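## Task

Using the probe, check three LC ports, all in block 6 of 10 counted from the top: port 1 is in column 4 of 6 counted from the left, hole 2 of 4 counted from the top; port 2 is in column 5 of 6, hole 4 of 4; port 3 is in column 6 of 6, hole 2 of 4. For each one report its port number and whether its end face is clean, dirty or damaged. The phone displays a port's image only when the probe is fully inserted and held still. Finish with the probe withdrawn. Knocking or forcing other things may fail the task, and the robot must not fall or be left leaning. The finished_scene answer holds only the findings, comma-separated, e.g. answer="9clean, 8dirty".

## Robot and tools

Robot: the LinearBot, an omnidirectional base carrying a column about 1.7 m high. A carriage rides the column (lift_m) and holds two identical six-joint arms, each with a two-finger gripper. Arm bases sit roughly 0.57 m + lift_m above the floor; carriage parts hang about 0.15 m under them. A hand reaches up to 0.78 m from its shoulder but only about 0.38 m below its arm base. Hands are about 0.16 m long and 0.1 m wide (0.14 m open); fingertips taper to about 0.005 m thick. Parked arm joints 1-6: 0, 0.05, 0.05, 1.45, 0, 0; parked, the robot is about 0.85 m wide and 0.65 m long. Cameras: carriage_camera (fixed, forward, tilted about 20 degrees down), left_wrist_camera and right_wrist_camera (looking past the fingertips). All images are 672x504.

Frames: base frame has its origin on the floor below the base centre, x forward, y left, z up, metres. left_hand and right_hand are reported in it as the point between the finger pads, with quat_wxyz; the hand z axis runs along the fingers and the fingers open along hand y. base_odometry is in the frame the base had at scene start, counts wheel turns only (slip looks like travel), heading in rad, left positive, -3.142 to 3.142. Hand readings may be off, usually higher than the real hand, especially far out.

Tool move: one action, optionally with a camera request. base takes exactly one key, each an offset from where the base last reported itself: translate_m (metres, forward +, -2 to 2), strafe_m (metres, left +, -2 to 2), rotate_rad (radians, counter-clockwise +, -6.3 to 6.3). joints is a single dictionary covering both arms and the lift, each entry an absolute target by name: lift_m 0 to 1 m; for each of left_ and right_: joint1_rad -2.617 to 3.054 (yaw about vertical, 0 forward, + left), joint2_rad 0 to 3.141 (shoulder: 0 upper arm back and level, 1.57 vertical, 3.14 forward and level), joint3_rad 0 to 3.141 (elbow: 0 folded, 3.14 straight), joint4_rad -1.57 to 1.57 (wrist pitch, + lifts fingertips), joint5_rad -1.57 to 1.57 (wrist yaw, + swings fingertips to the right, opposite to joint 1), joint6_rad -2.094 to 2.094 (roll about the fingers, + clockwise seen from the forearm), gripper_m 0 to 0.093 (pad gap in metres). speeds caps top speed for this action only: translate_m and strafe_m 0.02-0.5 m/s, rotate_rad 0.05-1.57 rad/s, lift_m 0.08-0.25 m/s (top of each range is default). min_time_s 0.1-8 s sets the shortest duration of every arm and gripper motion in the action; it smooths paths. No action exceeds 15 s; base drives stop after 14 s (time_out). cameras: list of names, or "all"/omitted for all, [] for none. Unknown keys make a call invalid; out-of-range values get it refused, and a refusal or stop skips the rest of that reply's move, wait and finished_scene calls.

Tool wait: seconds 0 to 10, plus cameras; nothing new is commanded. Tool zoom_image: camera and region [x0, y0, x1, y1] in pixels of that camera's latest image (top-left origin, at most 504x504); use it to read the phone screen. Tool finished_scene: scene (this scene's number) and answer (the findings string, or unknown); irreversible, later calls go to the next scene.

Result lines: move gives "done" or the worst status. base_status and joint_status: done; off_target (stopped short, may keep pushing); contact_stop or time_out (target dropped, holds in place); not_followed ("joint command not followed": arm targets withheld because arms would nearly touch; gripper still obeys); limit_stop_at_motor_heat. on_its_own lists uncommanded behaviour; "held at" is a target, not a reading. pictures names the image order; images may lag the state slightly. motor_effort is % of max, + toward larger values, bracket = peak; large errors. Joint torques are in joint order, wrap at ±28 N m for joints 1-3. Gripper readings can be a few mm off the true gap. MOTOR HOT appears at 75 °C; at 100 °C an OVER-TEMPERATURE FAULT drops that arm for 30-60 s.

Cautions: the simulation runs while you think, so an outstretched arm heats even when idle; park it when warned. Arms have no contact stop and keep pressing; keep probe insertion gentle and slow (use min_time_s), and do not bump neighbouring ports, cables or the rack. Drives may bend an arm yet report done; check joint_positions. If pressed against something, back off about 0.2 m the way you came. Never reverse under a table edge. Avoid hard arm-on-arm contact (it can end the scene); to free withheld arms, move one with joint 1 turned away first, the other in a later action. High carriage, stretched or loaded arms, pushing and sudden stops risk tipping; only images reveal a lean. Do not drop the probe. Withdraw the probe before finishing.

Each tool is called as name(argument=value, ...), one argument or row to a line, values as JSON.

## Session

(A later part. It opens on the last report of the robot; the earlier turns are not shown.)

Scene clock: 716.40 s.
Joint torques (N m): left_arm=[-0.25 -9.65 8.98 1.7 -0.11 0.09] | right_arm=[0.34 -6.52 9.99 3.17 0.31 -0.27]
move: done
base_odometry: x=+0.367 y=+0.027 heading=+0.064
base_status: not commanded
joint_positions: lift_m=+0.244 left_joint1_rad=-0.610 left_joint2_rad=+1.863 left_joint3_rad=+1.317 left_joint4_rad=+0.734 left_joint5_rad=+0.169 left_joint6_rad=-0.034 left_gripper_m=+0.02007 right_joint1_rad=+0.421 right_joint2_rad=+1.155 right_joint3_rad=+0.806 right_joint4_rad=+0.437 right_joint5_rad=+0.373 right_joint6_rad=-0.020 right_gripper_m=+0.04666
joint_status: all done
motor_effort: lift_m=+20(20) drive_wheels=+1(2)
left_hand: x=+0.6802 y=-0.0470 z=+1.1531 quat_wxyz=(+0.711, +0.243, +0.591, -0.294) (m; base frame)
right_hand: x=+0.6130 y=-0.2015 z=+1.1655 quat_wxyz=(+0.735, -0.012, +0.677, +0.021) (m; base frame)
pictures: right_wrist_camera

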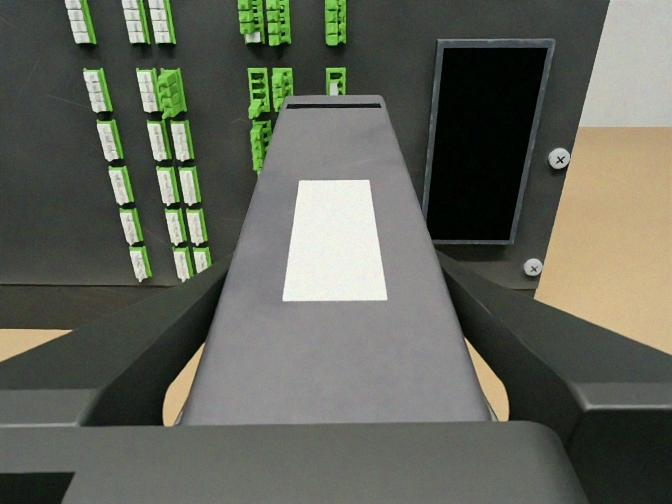

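move(
  base={"translate_m": -0.003},
  speeds={"translate_m": 0.02},
  cameras=["right_wrist_camera", "left_wrist_camera"],
)

zoom_image(
  camera="right_wrist_camera",
  region=[322, 66, 352, 96],
)

Scene clock: 721.13 s.
Joint torques (N m): left_arm=[0.06 -9.94 8.95 1.66 -0.08 0.1] | right_arm=[0.77 -7.58 10.04 3.05 0.33 -0.28]
move: done
base_odometry: x=+0.364 y=+0.027 heading=+0.065
base_status: done
joint_positions: lift_m=+0.244 left_joint1_rad=-0.610 left_joint2_rad=+1.863 left_joint3_rad=+1.317 left_joint4_rad=+0.734 left_joint5_rad=+0.169 left_joint6_rad=-0.034 left_gripper_m=+0.02007 right_joint1_rad=+0.417 right_joint2_rad=+1.166 right_joint3_rad=+0.806 right_joint4_rad=+0.451 right_joint5_rad=+0.371 right_joint6_rad=-0.021 right_gripper_m=+0.04666
joint_status: not commanded
motor_effort: lift_m=+19(22) drive_wheels=+0(6)
left_hand: x=+0.6802 y=-0.0470 z=+1.1531 quat_wxyz=(+0.711, +0.243, +0.591, -0.294) (m; base frame)
right_hand: x=+0.6155 y=-0.2016 z=+1.1646 quat_wxyz=(+0.736, -0.011, +0.676, +0.021) (m; base frame)
pictures: left_wrist_camera, right_wrist_camera

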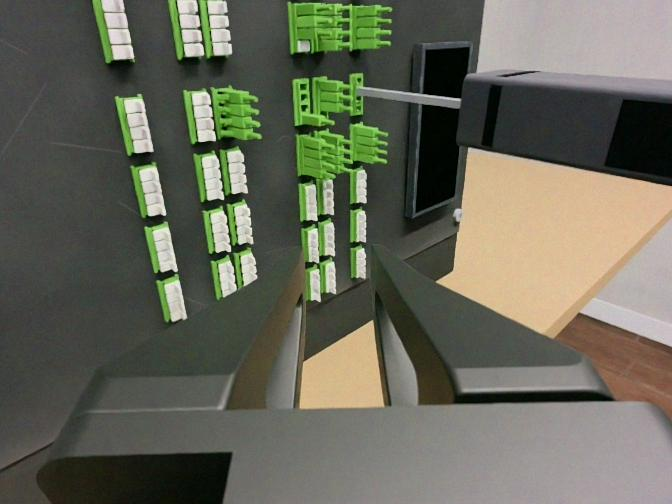

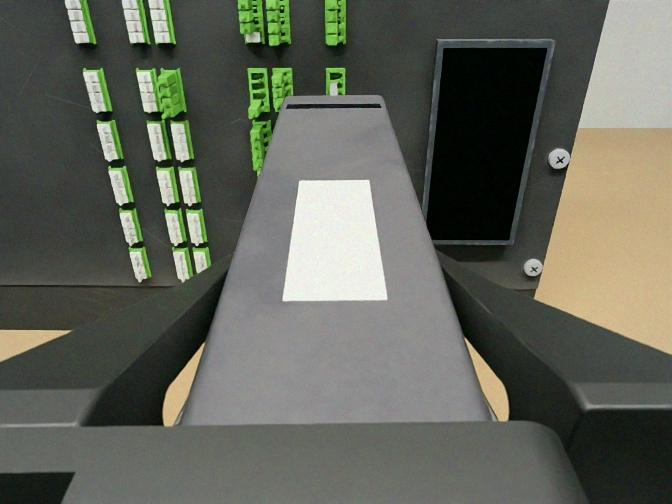

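Scaled by 16.800 from the camera's 672x504 image, which has a finer 960x720 frame.

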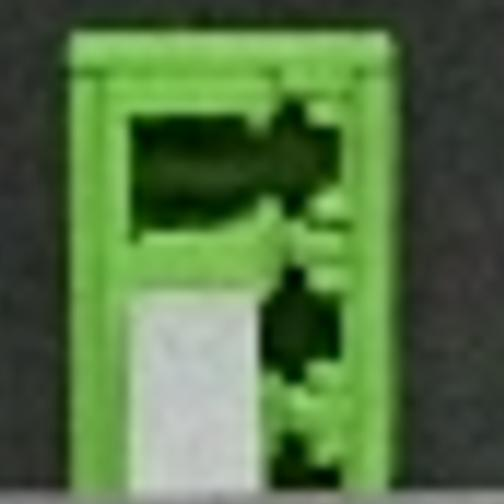

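move(
  base={"translate_m": -0.004},
  speeds={"translate_m": 0.02},
  cameras=["right_wrist_camera"],
)

zoom_image(
  camera="right_wrist_camera",
  region=[322, 66, 352, 96],
)

Scene clock: 728.57 s.
Joint torques (N m): left_arm=[-0.13 -9.7 9.02 1.71 -0.07 0.08] | right_arm=[1.11 -8.84 9.43 2.95 0.39 -0.32]
move: done
base_odometry: x=+0.360 y=+0.027 heading=+0.065
base_status: done
joint_positions: lift_m=+0.244 left_joint1_rad=-0.611 left_joint2_rad=+1.863 left_joint3_rad=+1.317 left_joint4_rad=+0.734 left_joint5_rad=+0.169 left_joint6_rad=-0.034 left_gripper_m=+0.02007 right_joint1_rad=+0.412 right_joint2_rad=+1.178 right_joint3_rad=+0.812 right_joint4_rad=+0.459 right_joint5_rad=+0.365 right_joint6_rad=-0.021 right_gripper_m=+0.04666
joint_status: not commanded
motor_effort: lift_m=+20(21) drive_wheels=-3(9)
left_hand: x=+0.6800 y=-0.0472 z=+1.1531 quat_wxyz=(+0.711, +0.243, +0.591, -0.294) (m; base frame)
right_hand: x=+0.6185 y=-0.2017 z=+1.1648 quat_wxyz=(+0.737, -0.011, +0.676, +0.021) (m; base frame)
pictures: right_wrist_camera

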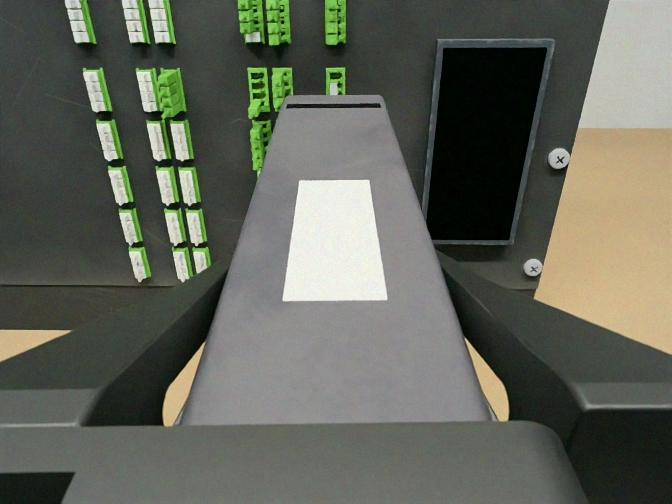

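Scaled by 16.800 from the camera's 672x504 image, which has a finer 960x720 frame.

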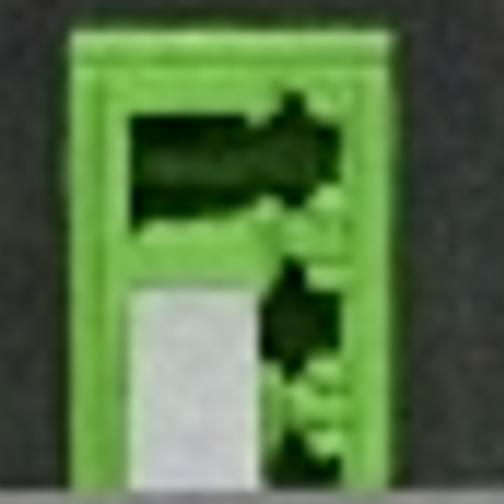

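move(
  joints={"lift_m": 0.2432},
  speeds={"lift_m": 0.08},
  cameras=["right_wrist_camera"],
)

zoom_image(
  camera="right_wrist_camera",
  region=[322, 66, 352, 96],
)

Scene clock: 733.63 s.
Joint torques (N m): left_arm=[-0.21 -9.59 8.98 1.64 -0.11 0.1] | right_arm=[1.2 -8.7 9.16 2.93 0.34 -0.35]
move: done
base_odometry: x=+0.360 y=+0.027 heading=+0.065
base_status: not commanded
joint_positions: lift_m=+0.244 left_joint1_rad=-0.611 left_joint2_rad=+1.863 left_joint3_rad=+1.317 left_joint4_rad=+0.734 left_joint5_rad=+0.169 left_joint6_rad=-0.034 left_gripper_m=+0.02007 right_joint1_rad=+0.412 right_joint2_rad=+1.178 right_joint3_rad=+0.812 right_joint4_rad=+0.461 right_joint5_rad=+0.365 right_joint6_rad=-0.021 right_gripper_m=+0.04666
joint_status: all done
motor_effort: lift_m=+18(19) drive_wheels=-4(7)
left_hand: x=+0.6800 y=-0.0472 z=+1.1525 quat_wxyz=(+0.711, +0.243, +0.591, -0.294) (m; base frame)
right_hand: x=+0.6185 y=-0.2017 z=+1.1647 quat_wxyz=(+0.737, -0.011, +0.675, +0.021) (m; base frame)
pictures: right_wrist_camera

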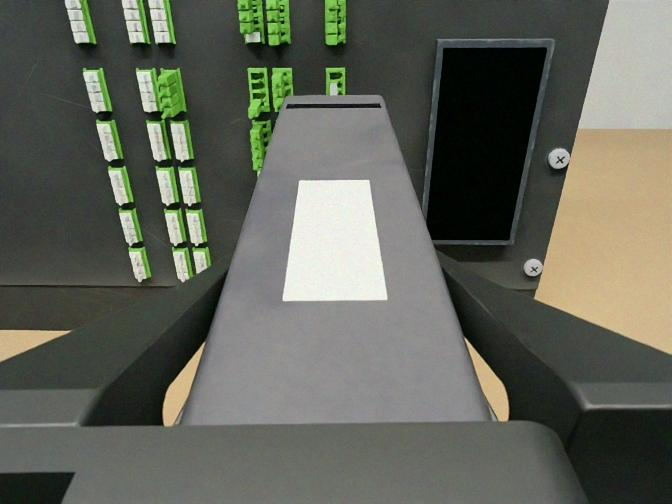

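Scaled by 16.800 from the camera's 672x504 image, which has a finer 960x720 frame.

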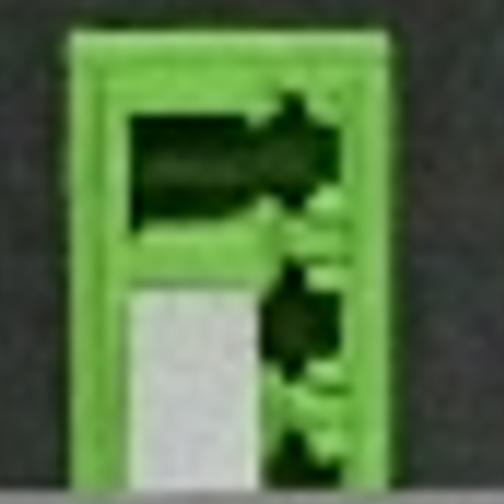

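move(
  base={"translate_m": 0.008},
  speeds={"translate_m": 0.02},
  joints={"right_joint5_rad": 0.38, "lift_m": 0.2438},
  cameras=["right_wrist_camera"],
)

zoom_image(
  camera="right_wrist_camera",
  region=[322, 66, 352, 96],
)

Scene clock: 754.67 s.
Joint torques (N m): left_arm=[-0.03 -9.76 9.03 1.73 -0.15 0.06] | right_arm=[0.65 -6.17 9.42 3.33 0.1 -0.33]
move: done
base_odometry: x=+0.368 y=+0.027 heading=+0.065
base_status: done
joint_positions: lift_m=+0.244 left_joint1_rad=-0.610 left_joint2_rad=+1.863 left_joint3_rad=+1.317 left_joint4_rad=+0.734 left_joint5_rad=+0.169 left_joint6_rad=-0.034 left_gripper_m=+0.02007 right_joint1_rad=+0.420 right_joint2_rad=+1.152 right_joint3_rad=+0.812 right_joint4_rad=+0.425 right_joint5_rad=+0.378 right_joint6_rad=-0.021 right_gripper_m=+0.04666
joint_status: all done
motor_effort: lift_m=+24(24) drive_wheels=+2(7)
left_hand: x=+0.6802 y=-0.0470 z=+1.1527 quat_wxyz=(+0.711, +0.243, +0.591, -0.294) (m; base frame)
right_hand: x=+0.6128 y=-0.2029 z=+1.1666 quat_wxyz=(+0.735, -0.010, +0.678, +0.019) (m; base frame)
pictures: right_wrist_camera

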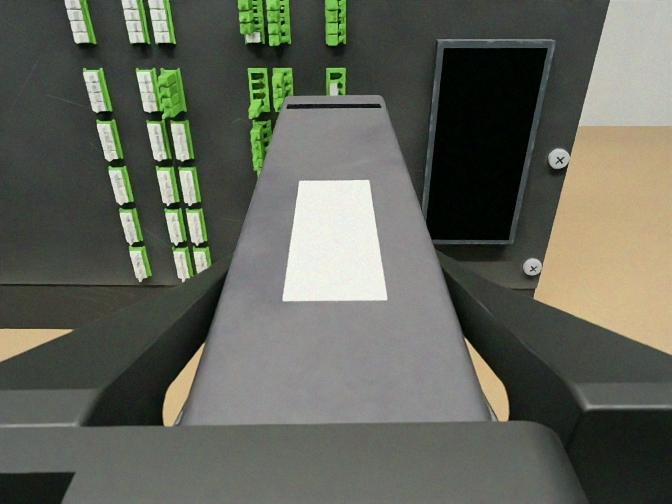

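Scaled by 16.800 from the camera's 672x504 image, which has a finer 960x720 frame.

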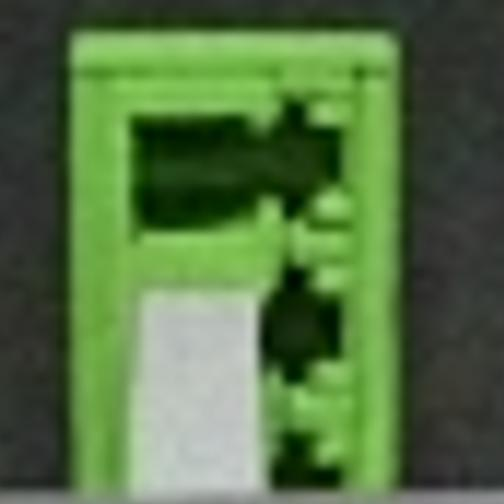

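move(
  base={"translate_m": 0.0025},
  speeds={"translate_m": 0.02},
  cameras=["right_wrist_camera"],
)

zoom_image(
  camera="right_wrist_camera",
  region=[322, 66, 352, 96],
)

Scene clock: 758.23 s.
Joint torques (N m): left_arm=[-0.03 -9.73 9.05 1.72 -0.11 0.11] | right_arm=[0.32 -5.2 9.5 3.44 0.04 -0.27]
move: done
base_odometry: x=+0.371 y=+0.027 heading=+0.065
base_status: done
joint_positions: lift_m=+0.244 left_joint1_rad=-0.610 left_joint2_rad=+1.863 left_joint3_rad=+1.317 left_joint4_rad=+0.735 left_joint5_rad=+0.169 left_joint6_rad=-0.034 left_gripper_m=+0.02007 right_joint1_rad=+0.424 right_joint2_rad=+1.141 right_joint3_rad=+0.809 right_joint4_rad=+0.418 right_joint5_rad=+0.382 right_joint6_rad=-0.021 right_gripper_m=+0.04666
joint_status: not commanded
motor_effort: lift_m=+22(24) drive_wheels=+1(8)
left_hand: x=+0.6802 y=-0.0470 z=+1.1528 quat_wxyz=(+0.711, +0.243, +0.590, -0.294) (m; base frame)
right_hand: x=+0.6103 y=-0.2030 z=+1.1672 quat_wxyz=(+0.734, -0.010, +0.678, +0.019) (m; base frame)
pictures: right_wrist_camera

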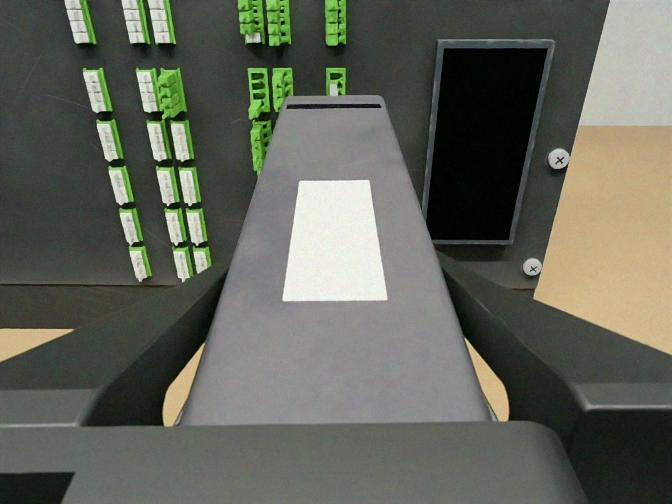

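Scaled by 16.800 from the camera's 672x504 image, which has a finer 960x720 frame.

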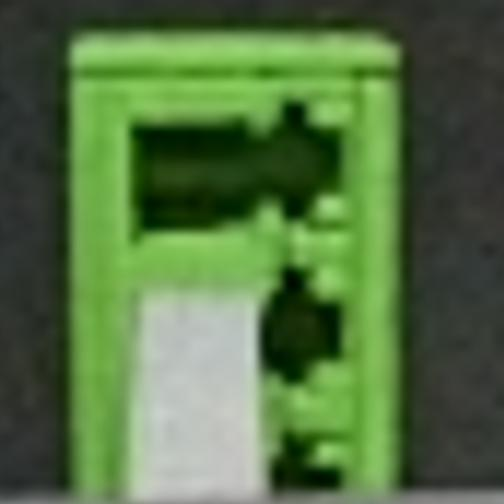

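move(
  joints={"lift_m": 0.2448},
  speeds={"lift_m": 0.08},
  cameras=["right_wrist_camera", "left_wrist_camera"],
)

zoom_image(
  camera="right_wrist_camera",
  region=[322, 66, 352, 96],
)

zoom_image(
  camera="left_wrist_camera",
  region=[346, 72, 376, 102],
)

Scene clock: 768.73 s.
Joint torques (N m): left_arm=[-0.17 -10.15 9.06 1.65 -0.11 0.13] | right_arm=[-0.05 -5.23 9.69 3.45 0.05 -0.28]
move: done
base_odometry: x=+0.371 y=+0.027 heading=+0.065
base_status: not commanded
joint_positions: lift_m=+0.245 left_joint1_rad=-0.610 left_joint2_rad=+1.863 left_joint3_rad=+1.317 left_joint4_rad=+0.734 left_joint5_rad=+0.169 left_joint6_rad=-0.034 left_gripper_m=+0.02007 right_joint1_rad=+0.424 right_joint2_rad=+1.141 right_joint3_rad=+0.809 right_joint4_rad=+0.416 right_joint5_rad=+0.382 right_joint6_rad=-0.021 right_gripper_m=+0.04666
joint_status: all done
motor_effort: lift_m=+27(27) drive_wheels=+2(6)
left_hand: x=+0.6802 y=-0.0470 z=+1.1535 quat_wxyz=(+0.711, +0.243, +0.591, -0.294) (m; base frame)
right_hand: x=+0.6103 y=-0.2030 z=+1.1675 quat_wxyz=(+0.734, -0.010, +0.679, +0.019) (m; base frame)
pictures: left_wrist_camera, right_wrist_camera

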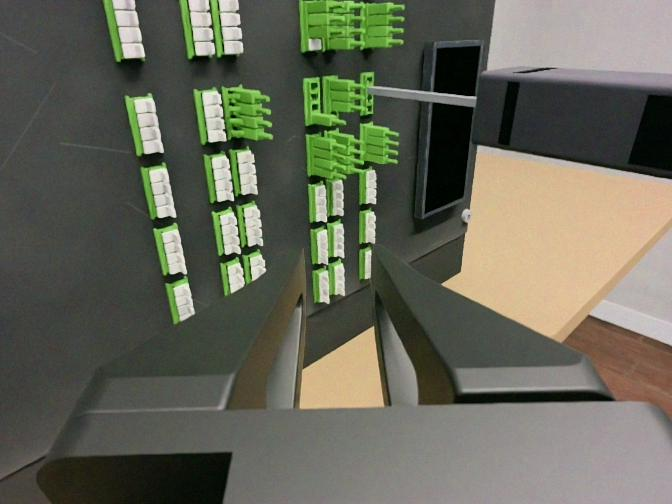

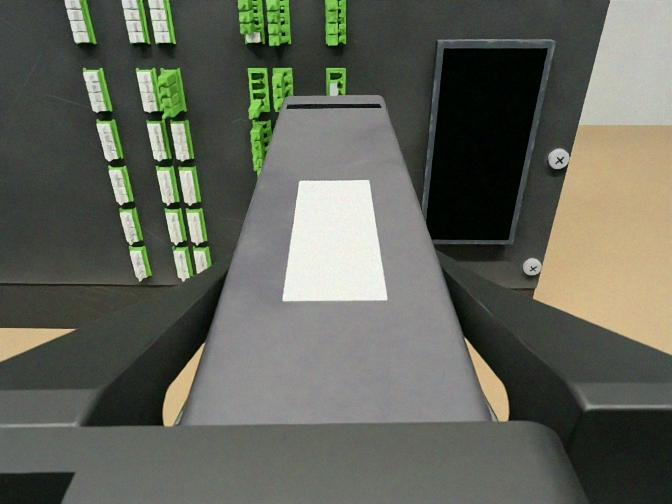

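Scaled by 16.800 from the camera's 672x504 image, which has a finer 960x720 frame.

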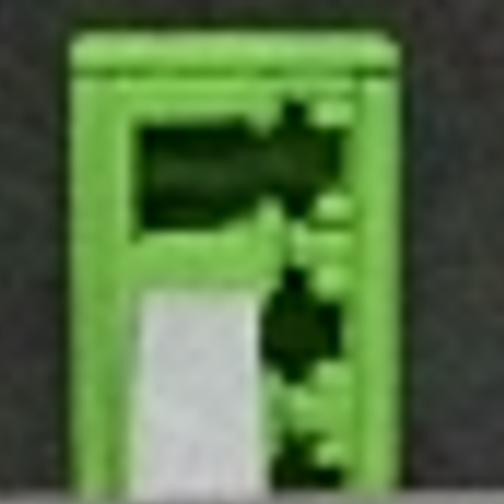

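Scaled by 16.800 from the camera's 672x504 image, which has a finer 960x720 frame.

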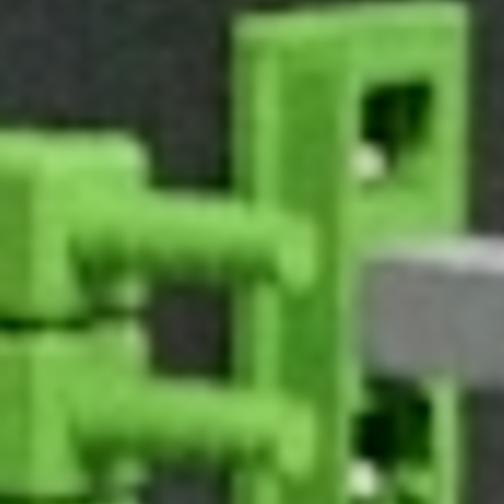

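move(
  joints={"right_joint4_rad": 0.462},
  cameras=["right_wrist_camera"],
)

zoom_image(
  camera="right_wrist_camera",
  region=[322, 66, 352, 96],
)

Scene clock: 788.27 s.
Joint torques (N m): left_arm=[-0.18 -9.87 9.26 1.72 -0.13 0.1] | right_arm=[0.14 -5.11 9.69 3.26 0.06 -0.31]
move: off_target
base_odometry: x=+0.371 y=+0.027 heading=+0.065
base_status: not commanded
joint_positions: lift_m=+0.245 left_joint1_rad=-0.610 left_joint2_rad=+1.863 left_joint3_rad=+1.317 left_joint4_rad=+0.734 left_joint5_rad=+0.169 left_joint6_rad=-0.034 left_gripper_m=+0.02007 right_joint1_rad=+0.424 right_joint2_rad=+1.141 right_joint3_rad=+0.809 right_joint4_rad=+0.416 right_joint5_rad=+0.382 right_joint6_rad=-0.021 right_gripper_m=+0.04666
joint_status: right_joint4_rad off_target (ended at +0.415, target +0.462)
motor_effort: lift_m=+22(25) drive_wheels=+2(4)
left_hand: x=+0.6802 y=-0.0470 z=+1.1535 quat_wxyz=(+0.711, +0.243, +0.591, -0.294) (m; base frame)
right_hand: x=+0.6103 y=-0.2030 z=+1.1673 quat_wxyz=(+0.734, -0.010, +0.679, +0.019) (m; base frame)
pictures: right_wrist_camera

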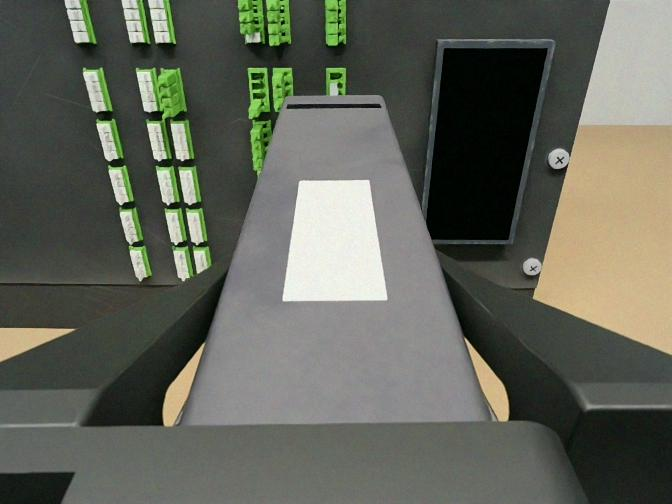

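Scaled by 16.800 from the camera's 672x504 image, which has a finer 960x720 frame.

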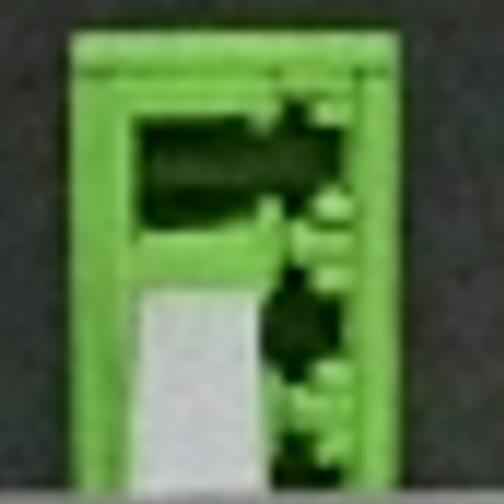

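move(
  joints={"right_joint4_rad": 0.455},
  cameras=[],
)

move(
  base={"translate_m": -0.002},
  speeds={"translate_m": 0.02},
  cameras=["right_wrist_camera"],
)

zoom_image(
  camera="right_wrist_camera",
  region=[322, 66, 352, 96],
)

Scene clock: 792.27 s.
Joint torques (N m): left_arm=[-0.09 -9.7 8.79 1.71 -0.11 0.1] | right_arm=[0.18 -5.35 9.68 3.21 0.08 -0.29]
move: off_target
base_odometry: x=+0.371 y=+0.027 heading=+0.065
base_status: not commanded
joint_positions: lift_m=+0.245 left_joint1_rad=-0.610 left_joint2_rad=+1.863 left_joint3_rad=+1.317 left_joint4_rad=+0.734 left_joint5_rad=+0.169 left_joint6_rad=-0.034 left_gripper_m=+0.02007 right_joint1_rad=+0.424 right_joint2_rad=+1.141 right_joint3_rad=+0.809 right_joint4_rad=+0.415 right_joint5_rad=+0.382 right_joint6_rad=-0.021 right_gripper_m=+0.04666
joint_status: right_joint4_rad off_target (ended at +0.415, target +0.455)
motor_effort: lift_m=+23(25) drive_wheels=+0(3)
left_hand: x=+0.6802 y=-0.0470 z=+1.1535 quat_wxyz=(+0.711, +0.243, +0.591, -0.294) (m; base frame)
right_hand: x=+0.6104 y=-0.2030 z=+1.1671 quat_wxyz=(+0.733, -0.010, +0.680, +0.019) (m; base frame)
pictures: none
No camera images: "cameras" was empty.

Scene clock: 792.77 s.
Joint torques (N m): left_arm=[-0.05 -9.77 9.1 1.72 -0.07 0.04] | right_arm=[0.18 -5.61 9.68 3.16 0.13 -0.33]
move: done
base_odometry: x=+0.369 y=+0.027 heading=+0.065
base_status: done
joint_positions: lift_m=+0.245 left_joint1_rad=-0.610 left_joint2_rad=+1.863 left_joint3_rad=+1.317 left_joint4_rad=+0.734 left_joint5_rad=+0.169 left_joint6_rad=-0.034 left_gripper_m=+0.02007 right_joint1_rad=+0.422 right_joint2_rad=+1.147 right_joint3_rad=+0.809 right_joint4_rad=+0.419 right_joint5_rad=+0.374 right_joint6_rad=-0.021 right_gripper_m=+0.04666
joint_status: not commanded
motor_effort: lift_m=+23(26) drive_wheels=+1(6)
left_hand: x=+0.6802 y=-0.0470 z=+1.1535 quat_wxyz=(+0.711, +0.243, +0.591, -0.294) (m; base frame)
right_hand: x=+0.6115 y=-0.2018 z=+1.1662 quat_wxyz=(+0.733, -0.013, +0.680, +0.021) (m; base frame)
pictures: right_wrist_camera

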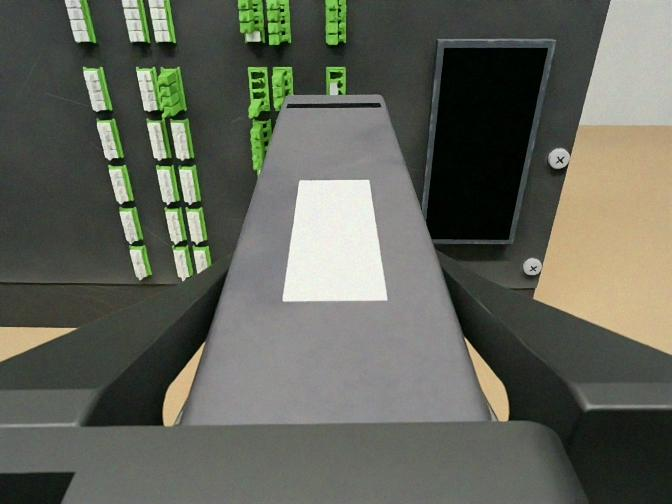

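Scaled by 16.800 from the camera's 672x504 image, which has a finer 960x720 frame.

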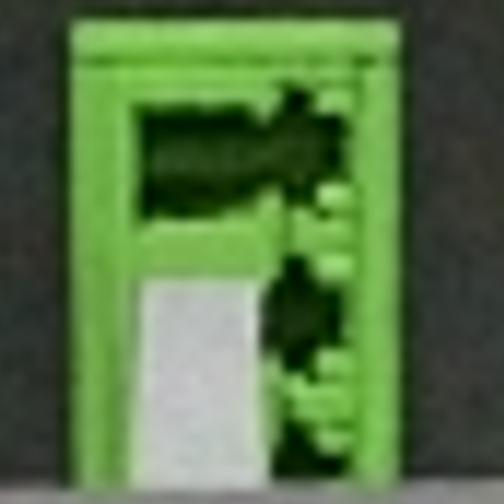

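move(
  base={"translate_m": -0.002},
  speeds={"translate_m": 0.02},
  cameras=["right_wrist_camera"],
)

zoom_image(
  camera="right_wrist_camera",
  region=[322, 66, 352, 96],
)

Scene clock: 797.07 s.
Joint torques (N m): left_arm=[-0.21 -9.55 8.95 1.62 -0.09 0.14] | right_arm=[0.47 -6.52 9.55 3.06 0.23 -0.27]
move: done
base_odometry: x=+0.367 y=+0.027 heading=+0.065
base_status: done
joint_positions: lift_m=+0.245 left_joint1_rad=-0.610 left_joint2_rad=+1.863 left_joint3_rad=+1.317 left_joint4_rad=+0.734 left_joint5_rad=+0.169 left_joint6_rad=-0.034 left_gripper_m=+0.02007 right_joint1_rad=+0.421 right_joint2_rad=+1.154 right_joint3_rad=+0.809 right_joint4_rad=+0.429 right_joint5_rad=+0.373 right_joint6_rad=-0.021 right_gripper_m=+0.04666
joint_status: not commanded
motor_effort: lift_m=+22(24) drive_wheels=+0(5)
left_hand: x=+0.6802 y=-0.0470 z=+1.1535 quat_wxyz=(+0.711, +0.243, +0.591, -0.294) (m; base frame)
right_hand: x=+0.6131 y=-0.2016 z=+1.1658 quat_wxyz=(+0.734, -0.012, +0.679, +0.021) (m; base frame)
pictures: right_wrist_camera

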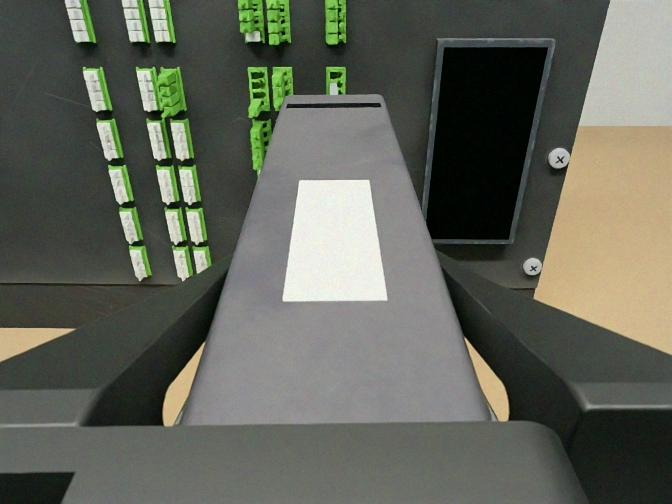

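Scaled by 16.800 from the camera's 672x504 image, which has a finer 960x720 frame.

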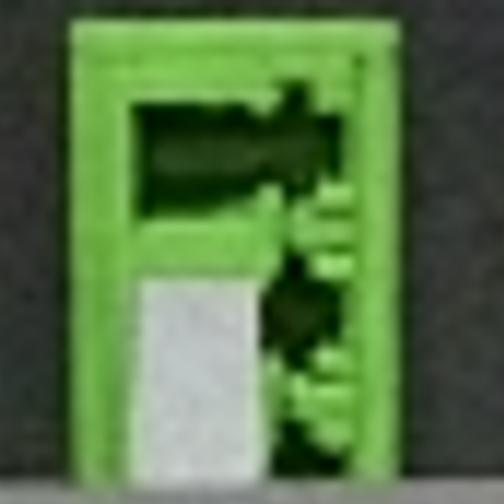

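move(
  joints={"right_joint5_rad": 0.373},
  cameras=[],
)

move(
  base={"translate_m": -0.002},
  speeds={"translate_m": 0.02},
  cameras=["right_wrist_camera"],
)

zoom_image(
  camera="right_wrist_camera",
  region=[322, 66, 352, 96],
)

Scene clock: 806.23 s.
Joint torques (N m): left_arm=[-0.01 -9.74 8.83 1.66 -0.1 0.09] | right_arm=[0.2 -6.45 9.62 3.05 0.06 -0.28]
move: done
base_odometry: x=+0.367 y=+0.027 heading=+0.065
base_status: not commanded
joint_positions: lift_m=+0.245 left_joint1_rad=-0.610 left_joint2_rad=+1.863 left_joint3_rad=+1.317 left_joint4_rad=+0.734 left_joint5_rad=+0.169 left_joint6_rad=-0.034 left_gripper_m=+0.02007 right_joint1_rad=+0.421 right_joint2_rad=+1.154 right_joint3_rad=+0.809 right_joint4_rad=+0.429 right_joint5_rad=+0.373 right_joint6_rad=-0.021 right_gripper_m=+0.04666
joint_status: all done
motor_effort: lift_m=+24(25) drive_wheels=+1(3)
left_hand: x=+0.6802 y=-0.0470 z=+1.1535 quat_wxyz=(+0.711, +0.243, +0.591, -0.294) (m; base frame)
right_hand: x=+0.6131 y=-0.2016 z=+1.1658 quat_wxyz=(+0.734, -0.012, +0.679, +0.021) (m; base frame)
pictures: none
No camera images: "cameras" was empty.

Scene clock: 806.73 s.
Joint torques (N m): left_arm=[-0.08 -9.83 8.96 1.7 -0.13 0.1] | right_arm=[0.79 -7.5 9.51 3 0.12 -0.25]
move: done
base_odometry: x=+0.365 y=+0.027 heading=+0.065
base_status: done
joint_positions: lift_m=+0.245 left_joint1_rad=-0.610 left_joint2_rad=+1.863 left_joint3_rad=+1.317 left_joint4_rad=+0.734 left_joint5_rad=+0.169 left_joint6_rad=-0.034 left_gripper_m=+0.02007 right_joint1_rad=+0.417 right_joint2_rad=+1.161 right_joint3_rad=+0.809 right_joint4_rad=+0.438 right_joint5_rad=+0.368 right_joint6_rad=-0.021 right_gripper_m=+0.04666
joint_status: not commanded
motor_effort: lift_m=+24(26) drive_wheels=+0(6)
left_hand: x=+0.6802 y=-0.0470 z=+1.1535 quat_wxyz=(+0.711, +0.243, +0.591, -0.294) (m; base frame)
right_hand: x=+0.6147 y=-0.2016 z=+1.1652 quat_wxyz=(+0.735, -0.013, +0.678, +0.021) (m; base frame)
pictures: right_wrist_camera

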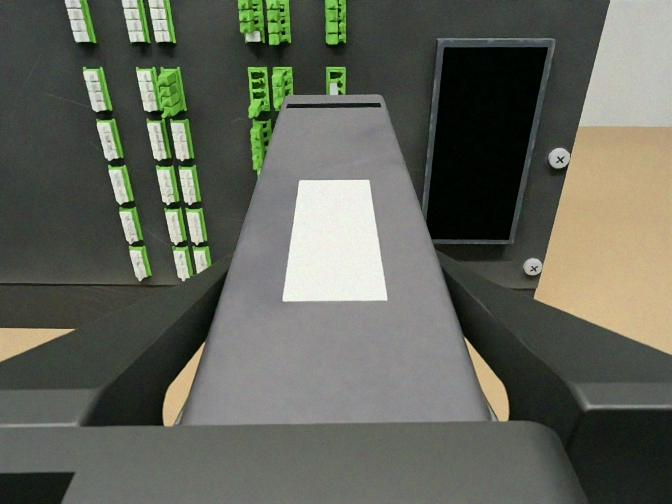

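Scaled by 16.800 from the camera's 672x504 image, which has a finer 960x720 frame.

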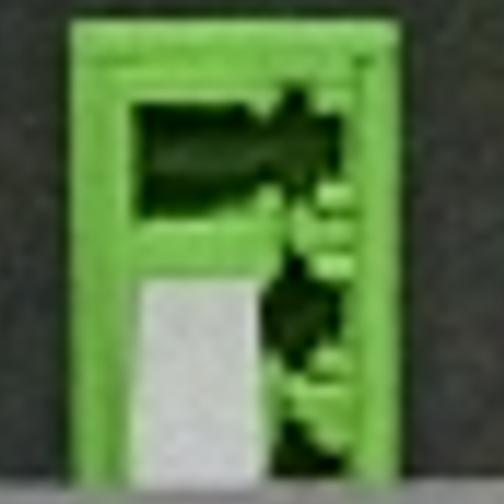

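move(
  joints={"right_joint4_rad": 0.44},
  cameras=["right_wrist_camera"],
)

zoom_image(
  camera="right_wrist_camera",
  region=[322, 66, 352, 96],
)

Scene clock: 809.50 s.
Joint torques (N m): left_arm=[-0.29 -9.59 8.87 1.71 -0.11 0.14] | right_arm=[0.7 -7.23 9.7 2.85 0.16 -0.27]
move: done
base_odometry: x=+0.365 y=+0.027 heading=+0.065
base_status: not commanded
joint_positions: lift_m=+0.245 left_joint1_rad=-0.610 left_joint2_rad=+1.863 left_joint3_rad=+1.317 left_joint4_rad=+0.734 left_joint5_rad=+0.169 left_joint6_rad=-0.034 left_gripper_m=+0.02007 right_joint1_rad=+0.417 right_joint2_rad=+1.161 right_joint3_rad=+0.809 right_joint4_rad=+0.438 right_joint5_rad=+0.368 right_joint6_rad=-0.021 right_gripper_m=+0.04666
joint_status: all done
motor_effort: lift_m=+23(26) drive_wheels=-2(2)
left_hand: x=+0.6802 y=-0.0470 z=+1.1535 quat_wxyz=(+0.711, +0.243, +0.591, -0.294) (m; base frame)
right_hand: x=+0.6147 y=-0.2016 z=+1.1652 quat_wxyz=(+0.735, -0.013, +0.678, +0.021) (m; base frame)
pictures: right_wrist_camera

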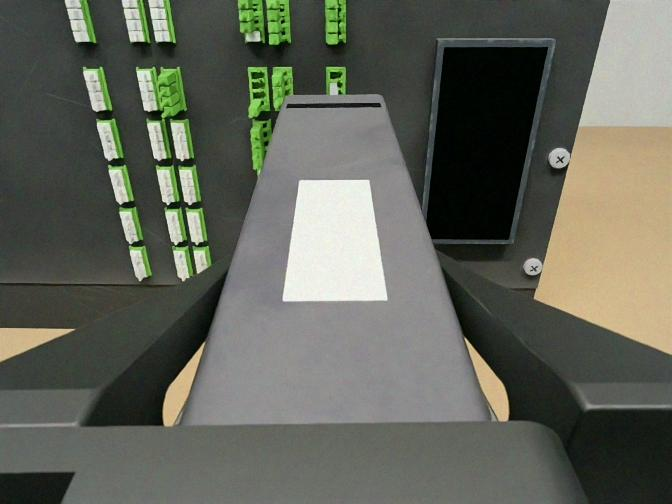

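Scaled by 16.800 from the camera's 672x504 image, which has a finer 960x720 frame.

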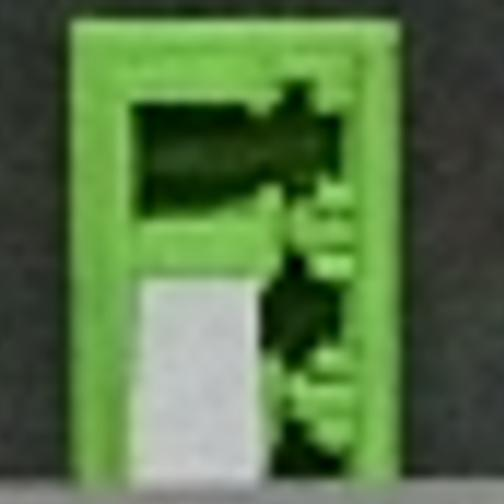

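move(
  base={"translate_m": -0.004},
  speeds={"translate_m": 0.02},
  cameras=[],
)

move(
  joints={"lift_m": 0.2438},
  speeds={"lift_m": 0.08},
  cameras=["right_wrist_camera"],
)

zoom_image(
  camera="right_wrist_camera",
  region=[322, 66, 352, 96],
)

Scene clock: 813.77 s.
Joint torques (N m): left_arm=[-0.18 -9.68 8.88 1.72 -0.12 0.09] | right_arm=[1.28 -8.29 9.14 2.66 0.19 -0.27]
move: done
base_odometry: x=+0.361 y=+0.027 heading=+0.065
base_status: done
joint_positions: lift_m=+0.245 left_joint1_rad=-0.611 left_joint2_rad=+1.863 left_joint3_rad=+1.317 left_joint4_rad=+0.734 left_joint5_rad=+0.169 left_joint6_rad=-0.034 left_gripper_m=+0.02007 right_joint1_rad=+0.411 right_joint2_rad=+1.173 right_joint3_rad=+0.814 right_joint4_rad=+0.446 right_joint5_rad=+0.362 right_joint6_rad=-0.021 right_gripper_m=+0.04666
joint_status: not commanded
motor_effort: lift_m=+24(25) drive_wheels=-2(7)
left_hand: x=+0.6800 y=-0.0472 z=+1.1535 quat_wxyz=(+0.711, +0.243, +0.591, -0.294) (m; base frame)
right_hand: x=+0.6178 y=-0.2019 z=+1.1648 quat_wxyz=(+0.735, -0.013, +0.678, +0.021) (m; base frame)
pictures: none
No camera images: "cameras" was empty.

Scene clock: 814.07 s.
Joint torques (N m): left_arm=[-0.13 -9.88 8.94 1.71 -0.11 0.12] | right_arm=[1.31 -8.47 9.26 2.67 0.15 -0.27]
move: done
base_odometry: x=+0.361 y=+0.027 heading=+0.065
base_status: not commanded
joint_positions: lift_m=+0.244 left_joint1_rad=-0.611 left_joint2_rad=+1.863 left_joint3_rad=+1.317 left_joint4_rad=+0.735 left_joint5_rad=+0.169 left_joint6_rad=-0.034 left_gripper_m=+0.02007 right_joint1_rad=+0.411 right_joint2_rad=+1.173 right_joint3_rad=+0.814 right_joint4_rad=+0.447 right_joint5_rad=+0.362 right_joint6_rad=-0.021 right_gripper_m=+0.04666
joint_status: all done
motor_effort: lift_m=+19(21) drive_wheels=-3(4)
left_hand: x=+0.6800 y=-0.0472 z=+1.1531 quat_wxyz=(+0.711, +0.243, +0.590, -0.294) (m; base frame)
right_hand: x=+0.6178 y=-0.2019 z=+1.1646 quat_wxyz=(+0.735, -0.013, +0.677, +0.021) (m; base frame)
pictures: right_wrist_camera

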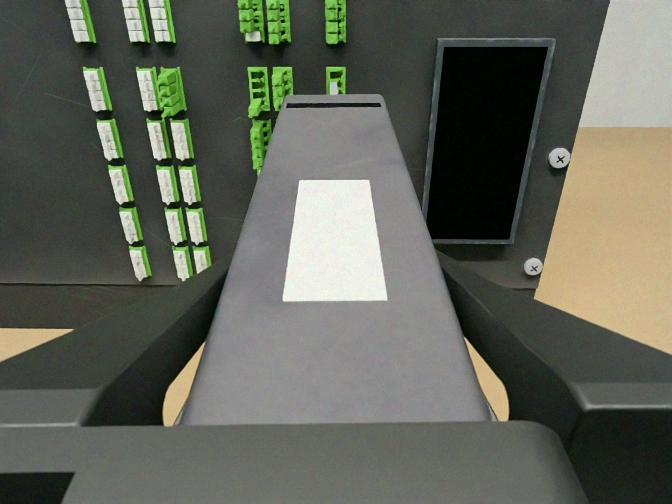

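Scaled by 16.800 from the camera's 672x504 image, which has a finer 960x720 frame.

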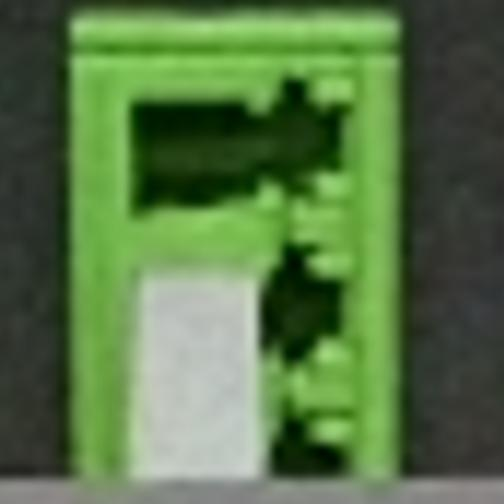

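move(
  base={"translate_m": -0.004},
  speeds={"translate_m": 0.02},
  cameras=["right_wrist_camera"],
)

zoom_image(
  camera="right_wrist_camera",
  region=[322, 66, 352, 96],
)

Scene clock: 821.60 s.
Joint torques (N m): left_arm=[-0.18 -9.74 9.03 1.72 -0.14 0.12] | right_arm=[1.87 -9.72 8.59 2.61 0.21 -0.3]
move: done
base_odometry: x=+0.358 y=+0.027 heading=+0.065
base_status: done
joint_positions: lift_m=+0.244 left_joint1_rad=-0.611 left_joint2_rad=+1.863 left_joint3_rad=+1.317 left_joint4_rad=+0.735 left_joint5_rad=+0.169 left_joint6_rad=-0.034 left_gripper_m=+0.02007 right_joint1_rad=+0.405 right_joint2_rad=+1.186 right_joint3_rad=+0.821 right_joint4_rad=+0.453 right_joint5_rad=+0.357 right_joint6_rad=-0.021 right_gripper_m=+0.04666
joint_status: not commanded
motor_effort: lift_m=+19(21) drive_wheels=-4(10)
left_hand: x=+0.6800 y=-0.0472 z=+1.1531 quat_wxyz=(+0.711, +0.243, +0.590, -0.294) (m; base frame)
right_hand: x=+0.6210 y=-0.2021 z=+1.1647 quat_wxyz=(+0.735, -0.013, +0.677, +0.021) (m; base frame)
pictures: right_wrist_camera

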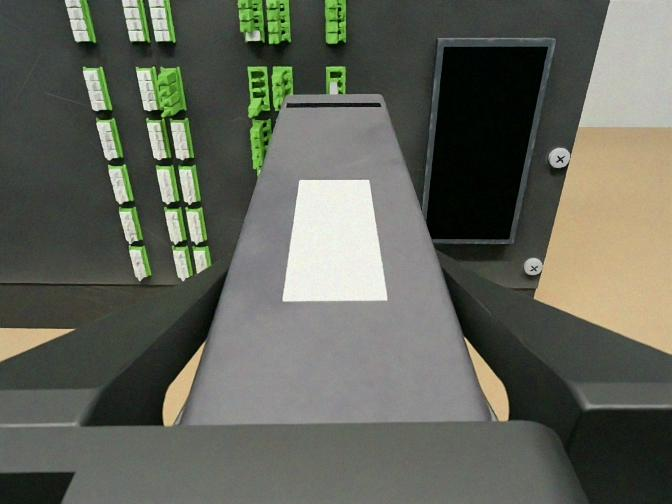

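Scaled by 16.800 from the camera's 672x504 image, which has a finer 960x720 frame.

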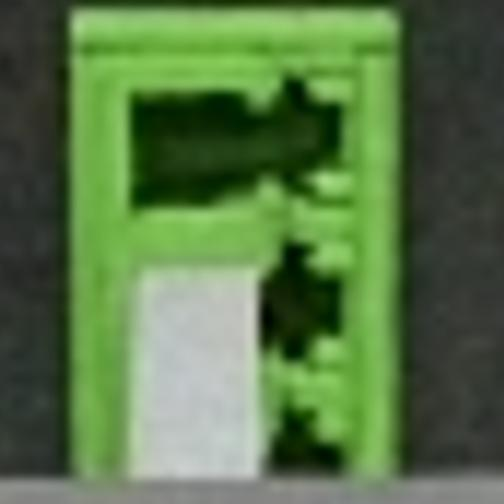

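move(
  joints={"right_joint4_rad": 0.485},
  cameras=[],
)

move(
  joints={"right_joint4_rad": 0.45, "right_joint5_rad": 0.365},
  cameras=["right_wrist_camera"],
)

zoom_image(
  camera="right_wrist_camera",
  region=[322, 66, 352, 96],
)

Scene clock: 826.37 s.
Joint torques (N m): left_arm=[-0.12 -9.7 9.02 1.7 -0.11 0.13] | right_arm=[1.81 -9.59 8.49 3.05 0.29 -0.23]
move: done
base_odometry: x=+0.358 y=+0.027 heading=+0.065
base_status: not commanded
joint_positions: lift_m=+0.244 left_joint1_rad=-0.611 left_joint2_rad=+1.863 left_joint3_rad=+1.317 left_joint4_rad=+0.735 left_joint5_rad=+0.169 left_joint6_rad=-0.034 left_gripper_m=+0.02007 right_joint1_rad=+0.405 right_joint2_rad=+1.186 right_joint3_rad=+0.821 right_joint4_rad=+0.458 right_joint5_rad=+0.357 right_joint6_rad=-0.021 right_gripper_m=+0.04666
joint_status: all done
motor_effort: lift_m=+18(21) drive_wheels=-2(6)
left_hand: x=+0.6800 y=-0.0472 z=+1.1531 quat_wxyz=(+0.711, +0.243, +0.590, -0.294) (m; base frame)
right_hand: x=+0.6209 y=-0.2021 z=+1.1657 quat_wxyz=(+0.737, -0.012, +0.676, +0.022) (m; base frame)
pictures: none
No camera images: "cameras" was empty.

Scene clock: 826.83 s.
Joint torques (N m): left_arm=[-0.06 -9.99 8.95 1.64 -0.11 0.09] | right_arm=[1.89 -9.81 8.64 2.66 0.22 -0.29]
move: done
base_odometry: x=+0.358 y=+0.027 heading=+0.065
base_status: not commanded
joint_positions: lift_m=+0.244 left_joint1_rad=-0.611 left_joint2_rad=+1.863 left_joint3_rad=+1.317 left_joint4_rad=+0.735 left_joint5_rad=+0.169 left_joint6_rad=-0.034 left_gripper_m=+0.02007 right_joint1_rad=+0.405 right_joint2_rad=+1.186 right_joint3_rad=+0.821 right_joint4_rad=+0.457 right_joint5_rad=+0.356 right_joint6_rad=-0.021 right_gripper_m=+0.04666
joint_status: all done
motor_effort: lift_m=+21(21) drive_wheels=-4(6)
left_hand: x=+0.6800 y=-0.0472 z=+1.1531 quat_wxyz=(+0.711, +0.243, +0.590, -0.294) (m; base frame)
right_hand: x=+0.6209 y=-0.2021 z=+1.1655 quat_wxyz=(+0.737, -0.012, +0.676, +0.022) (m; base frame)
pictures: right_wrist_camera

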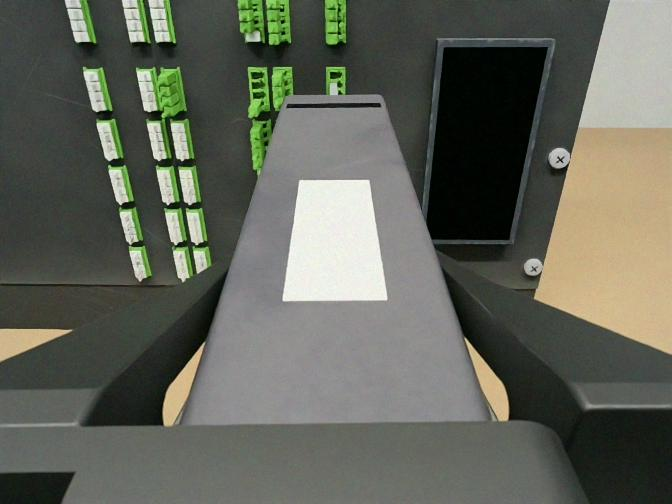

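Scaled by 16.800 from the camera's 672x504 image, which has a finer 960x720 frame.

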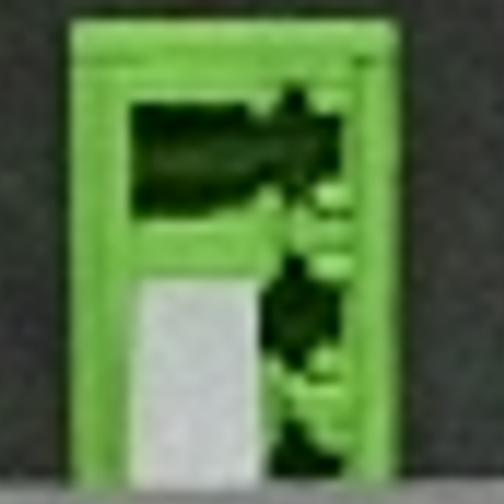

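move(
  base={"translate_m": -0.004},
  speeds={"translate_m": 0.02},
  cameras=[],
)

move(
  joints={"right_joint4_rad": 0.435},
  cameras=["right_wrist_camera"],
)

zoom_image(
  camera="right_wrist_camera",
  region=[322, 66, 352, 96],
)

Scene clock: 831.97 s.
Joint torques (N m): left_arm=[-0.27 -9.84 9.03 1.69 -0.12 0.13] | right_arm=[2.59 -10.93 8.08 2.57 0.21 -0.28]
move: done
base_odometry: x=+0.354 y=+0.027 heading=+0.066
base_status: done
joint_positions: lift_m=+0.244 left_joint1_rad=-0.611 left_joint2_rad=+1.863 left_joint3_rad=+1.317 left_joint4_rad=+0.735 left_joint5_rad=+0.169 left_joint6_rad=-0.034 left_gripper_m=+0.02007 right_joint1_rad=+0.399 right_joint2_rad=+1.198 right_joint3_rad=+0.827 right_joint4_rad=+0.462 right_joint5_rad=+0.351 right_joint6_rad=-0.021 right_gripper_m=+0.04666
joint_status: not commanded
motor_effort: lift_m=+18(21) drive_wheels=-8(12)
left_hand: x=+0.6800 y=-0.0472 z=+1.1531 quat_wxyz=(+0.711, +0.243, +0.590, -0.294) (m; base frame)
right_hand: x=+0.6241 y=-0.2024 z=+1.1649 quat_wxyz=(+0.736, -0.012, +0.676, +0.021) (m; base frame)
pictures: none
No camera images: "cameras" was empty.

Scene clock: 832.37 s.
Joint torques (N m): left_arm=[0.03 -9.84 8.94 1.68 -0.11 0.08] | right_arm=[2.36 -11.03 7.91 2.43 0.24 -0.32]
move: done
base_odometry: x=+0.354 y=+0.027 heading=+0.066
base_status: not commanded
joint_positions: lift_m=+0.244 left_joint1_rad=-0.611 left_joint2_rad=+1.863 left_joint3_rad=+1.317 left_joint4_rad=+0.735 left_joint5_rad=+0.169 left_joint6_rad=-0.034 left_gripper_m=+0.02007 right_joint1_rad=+0.399 right_joint2_rad=+1.198 right_joint3_rad=+0.827 right_joint4_rad=+0.462 right_joint5_rad=+0.351 right_joint6_rad=-0.021 right_gripper_m=+0.04666
joint_status: all done
motor_effort: lift_m=+21(21) drive_wheels=-4(9)
left_hand: x=+0.6800 y=-0.0472 z=+1.1531 quat_wxyz=(+0.711, +0.243, +0.590, -0.294) (m; base frame)
right_hand: x=+0.6241 y=-0.2024 z=+1.1649 quat_wxyz=(+0.736, -0.012, +0.676, +0.021) (m; base frame)
pictures: right_wrist_camera

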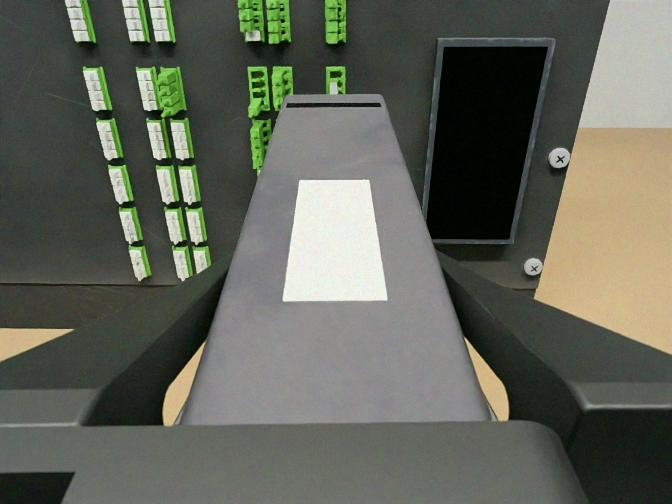

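Scaled by 16.800 from the camera's 672x504 image, which has a finer 960x720 frame.

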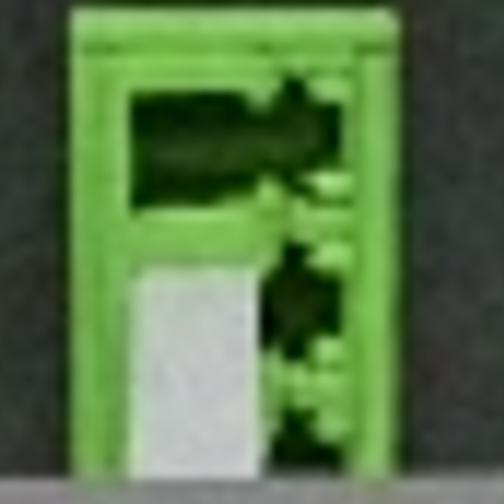

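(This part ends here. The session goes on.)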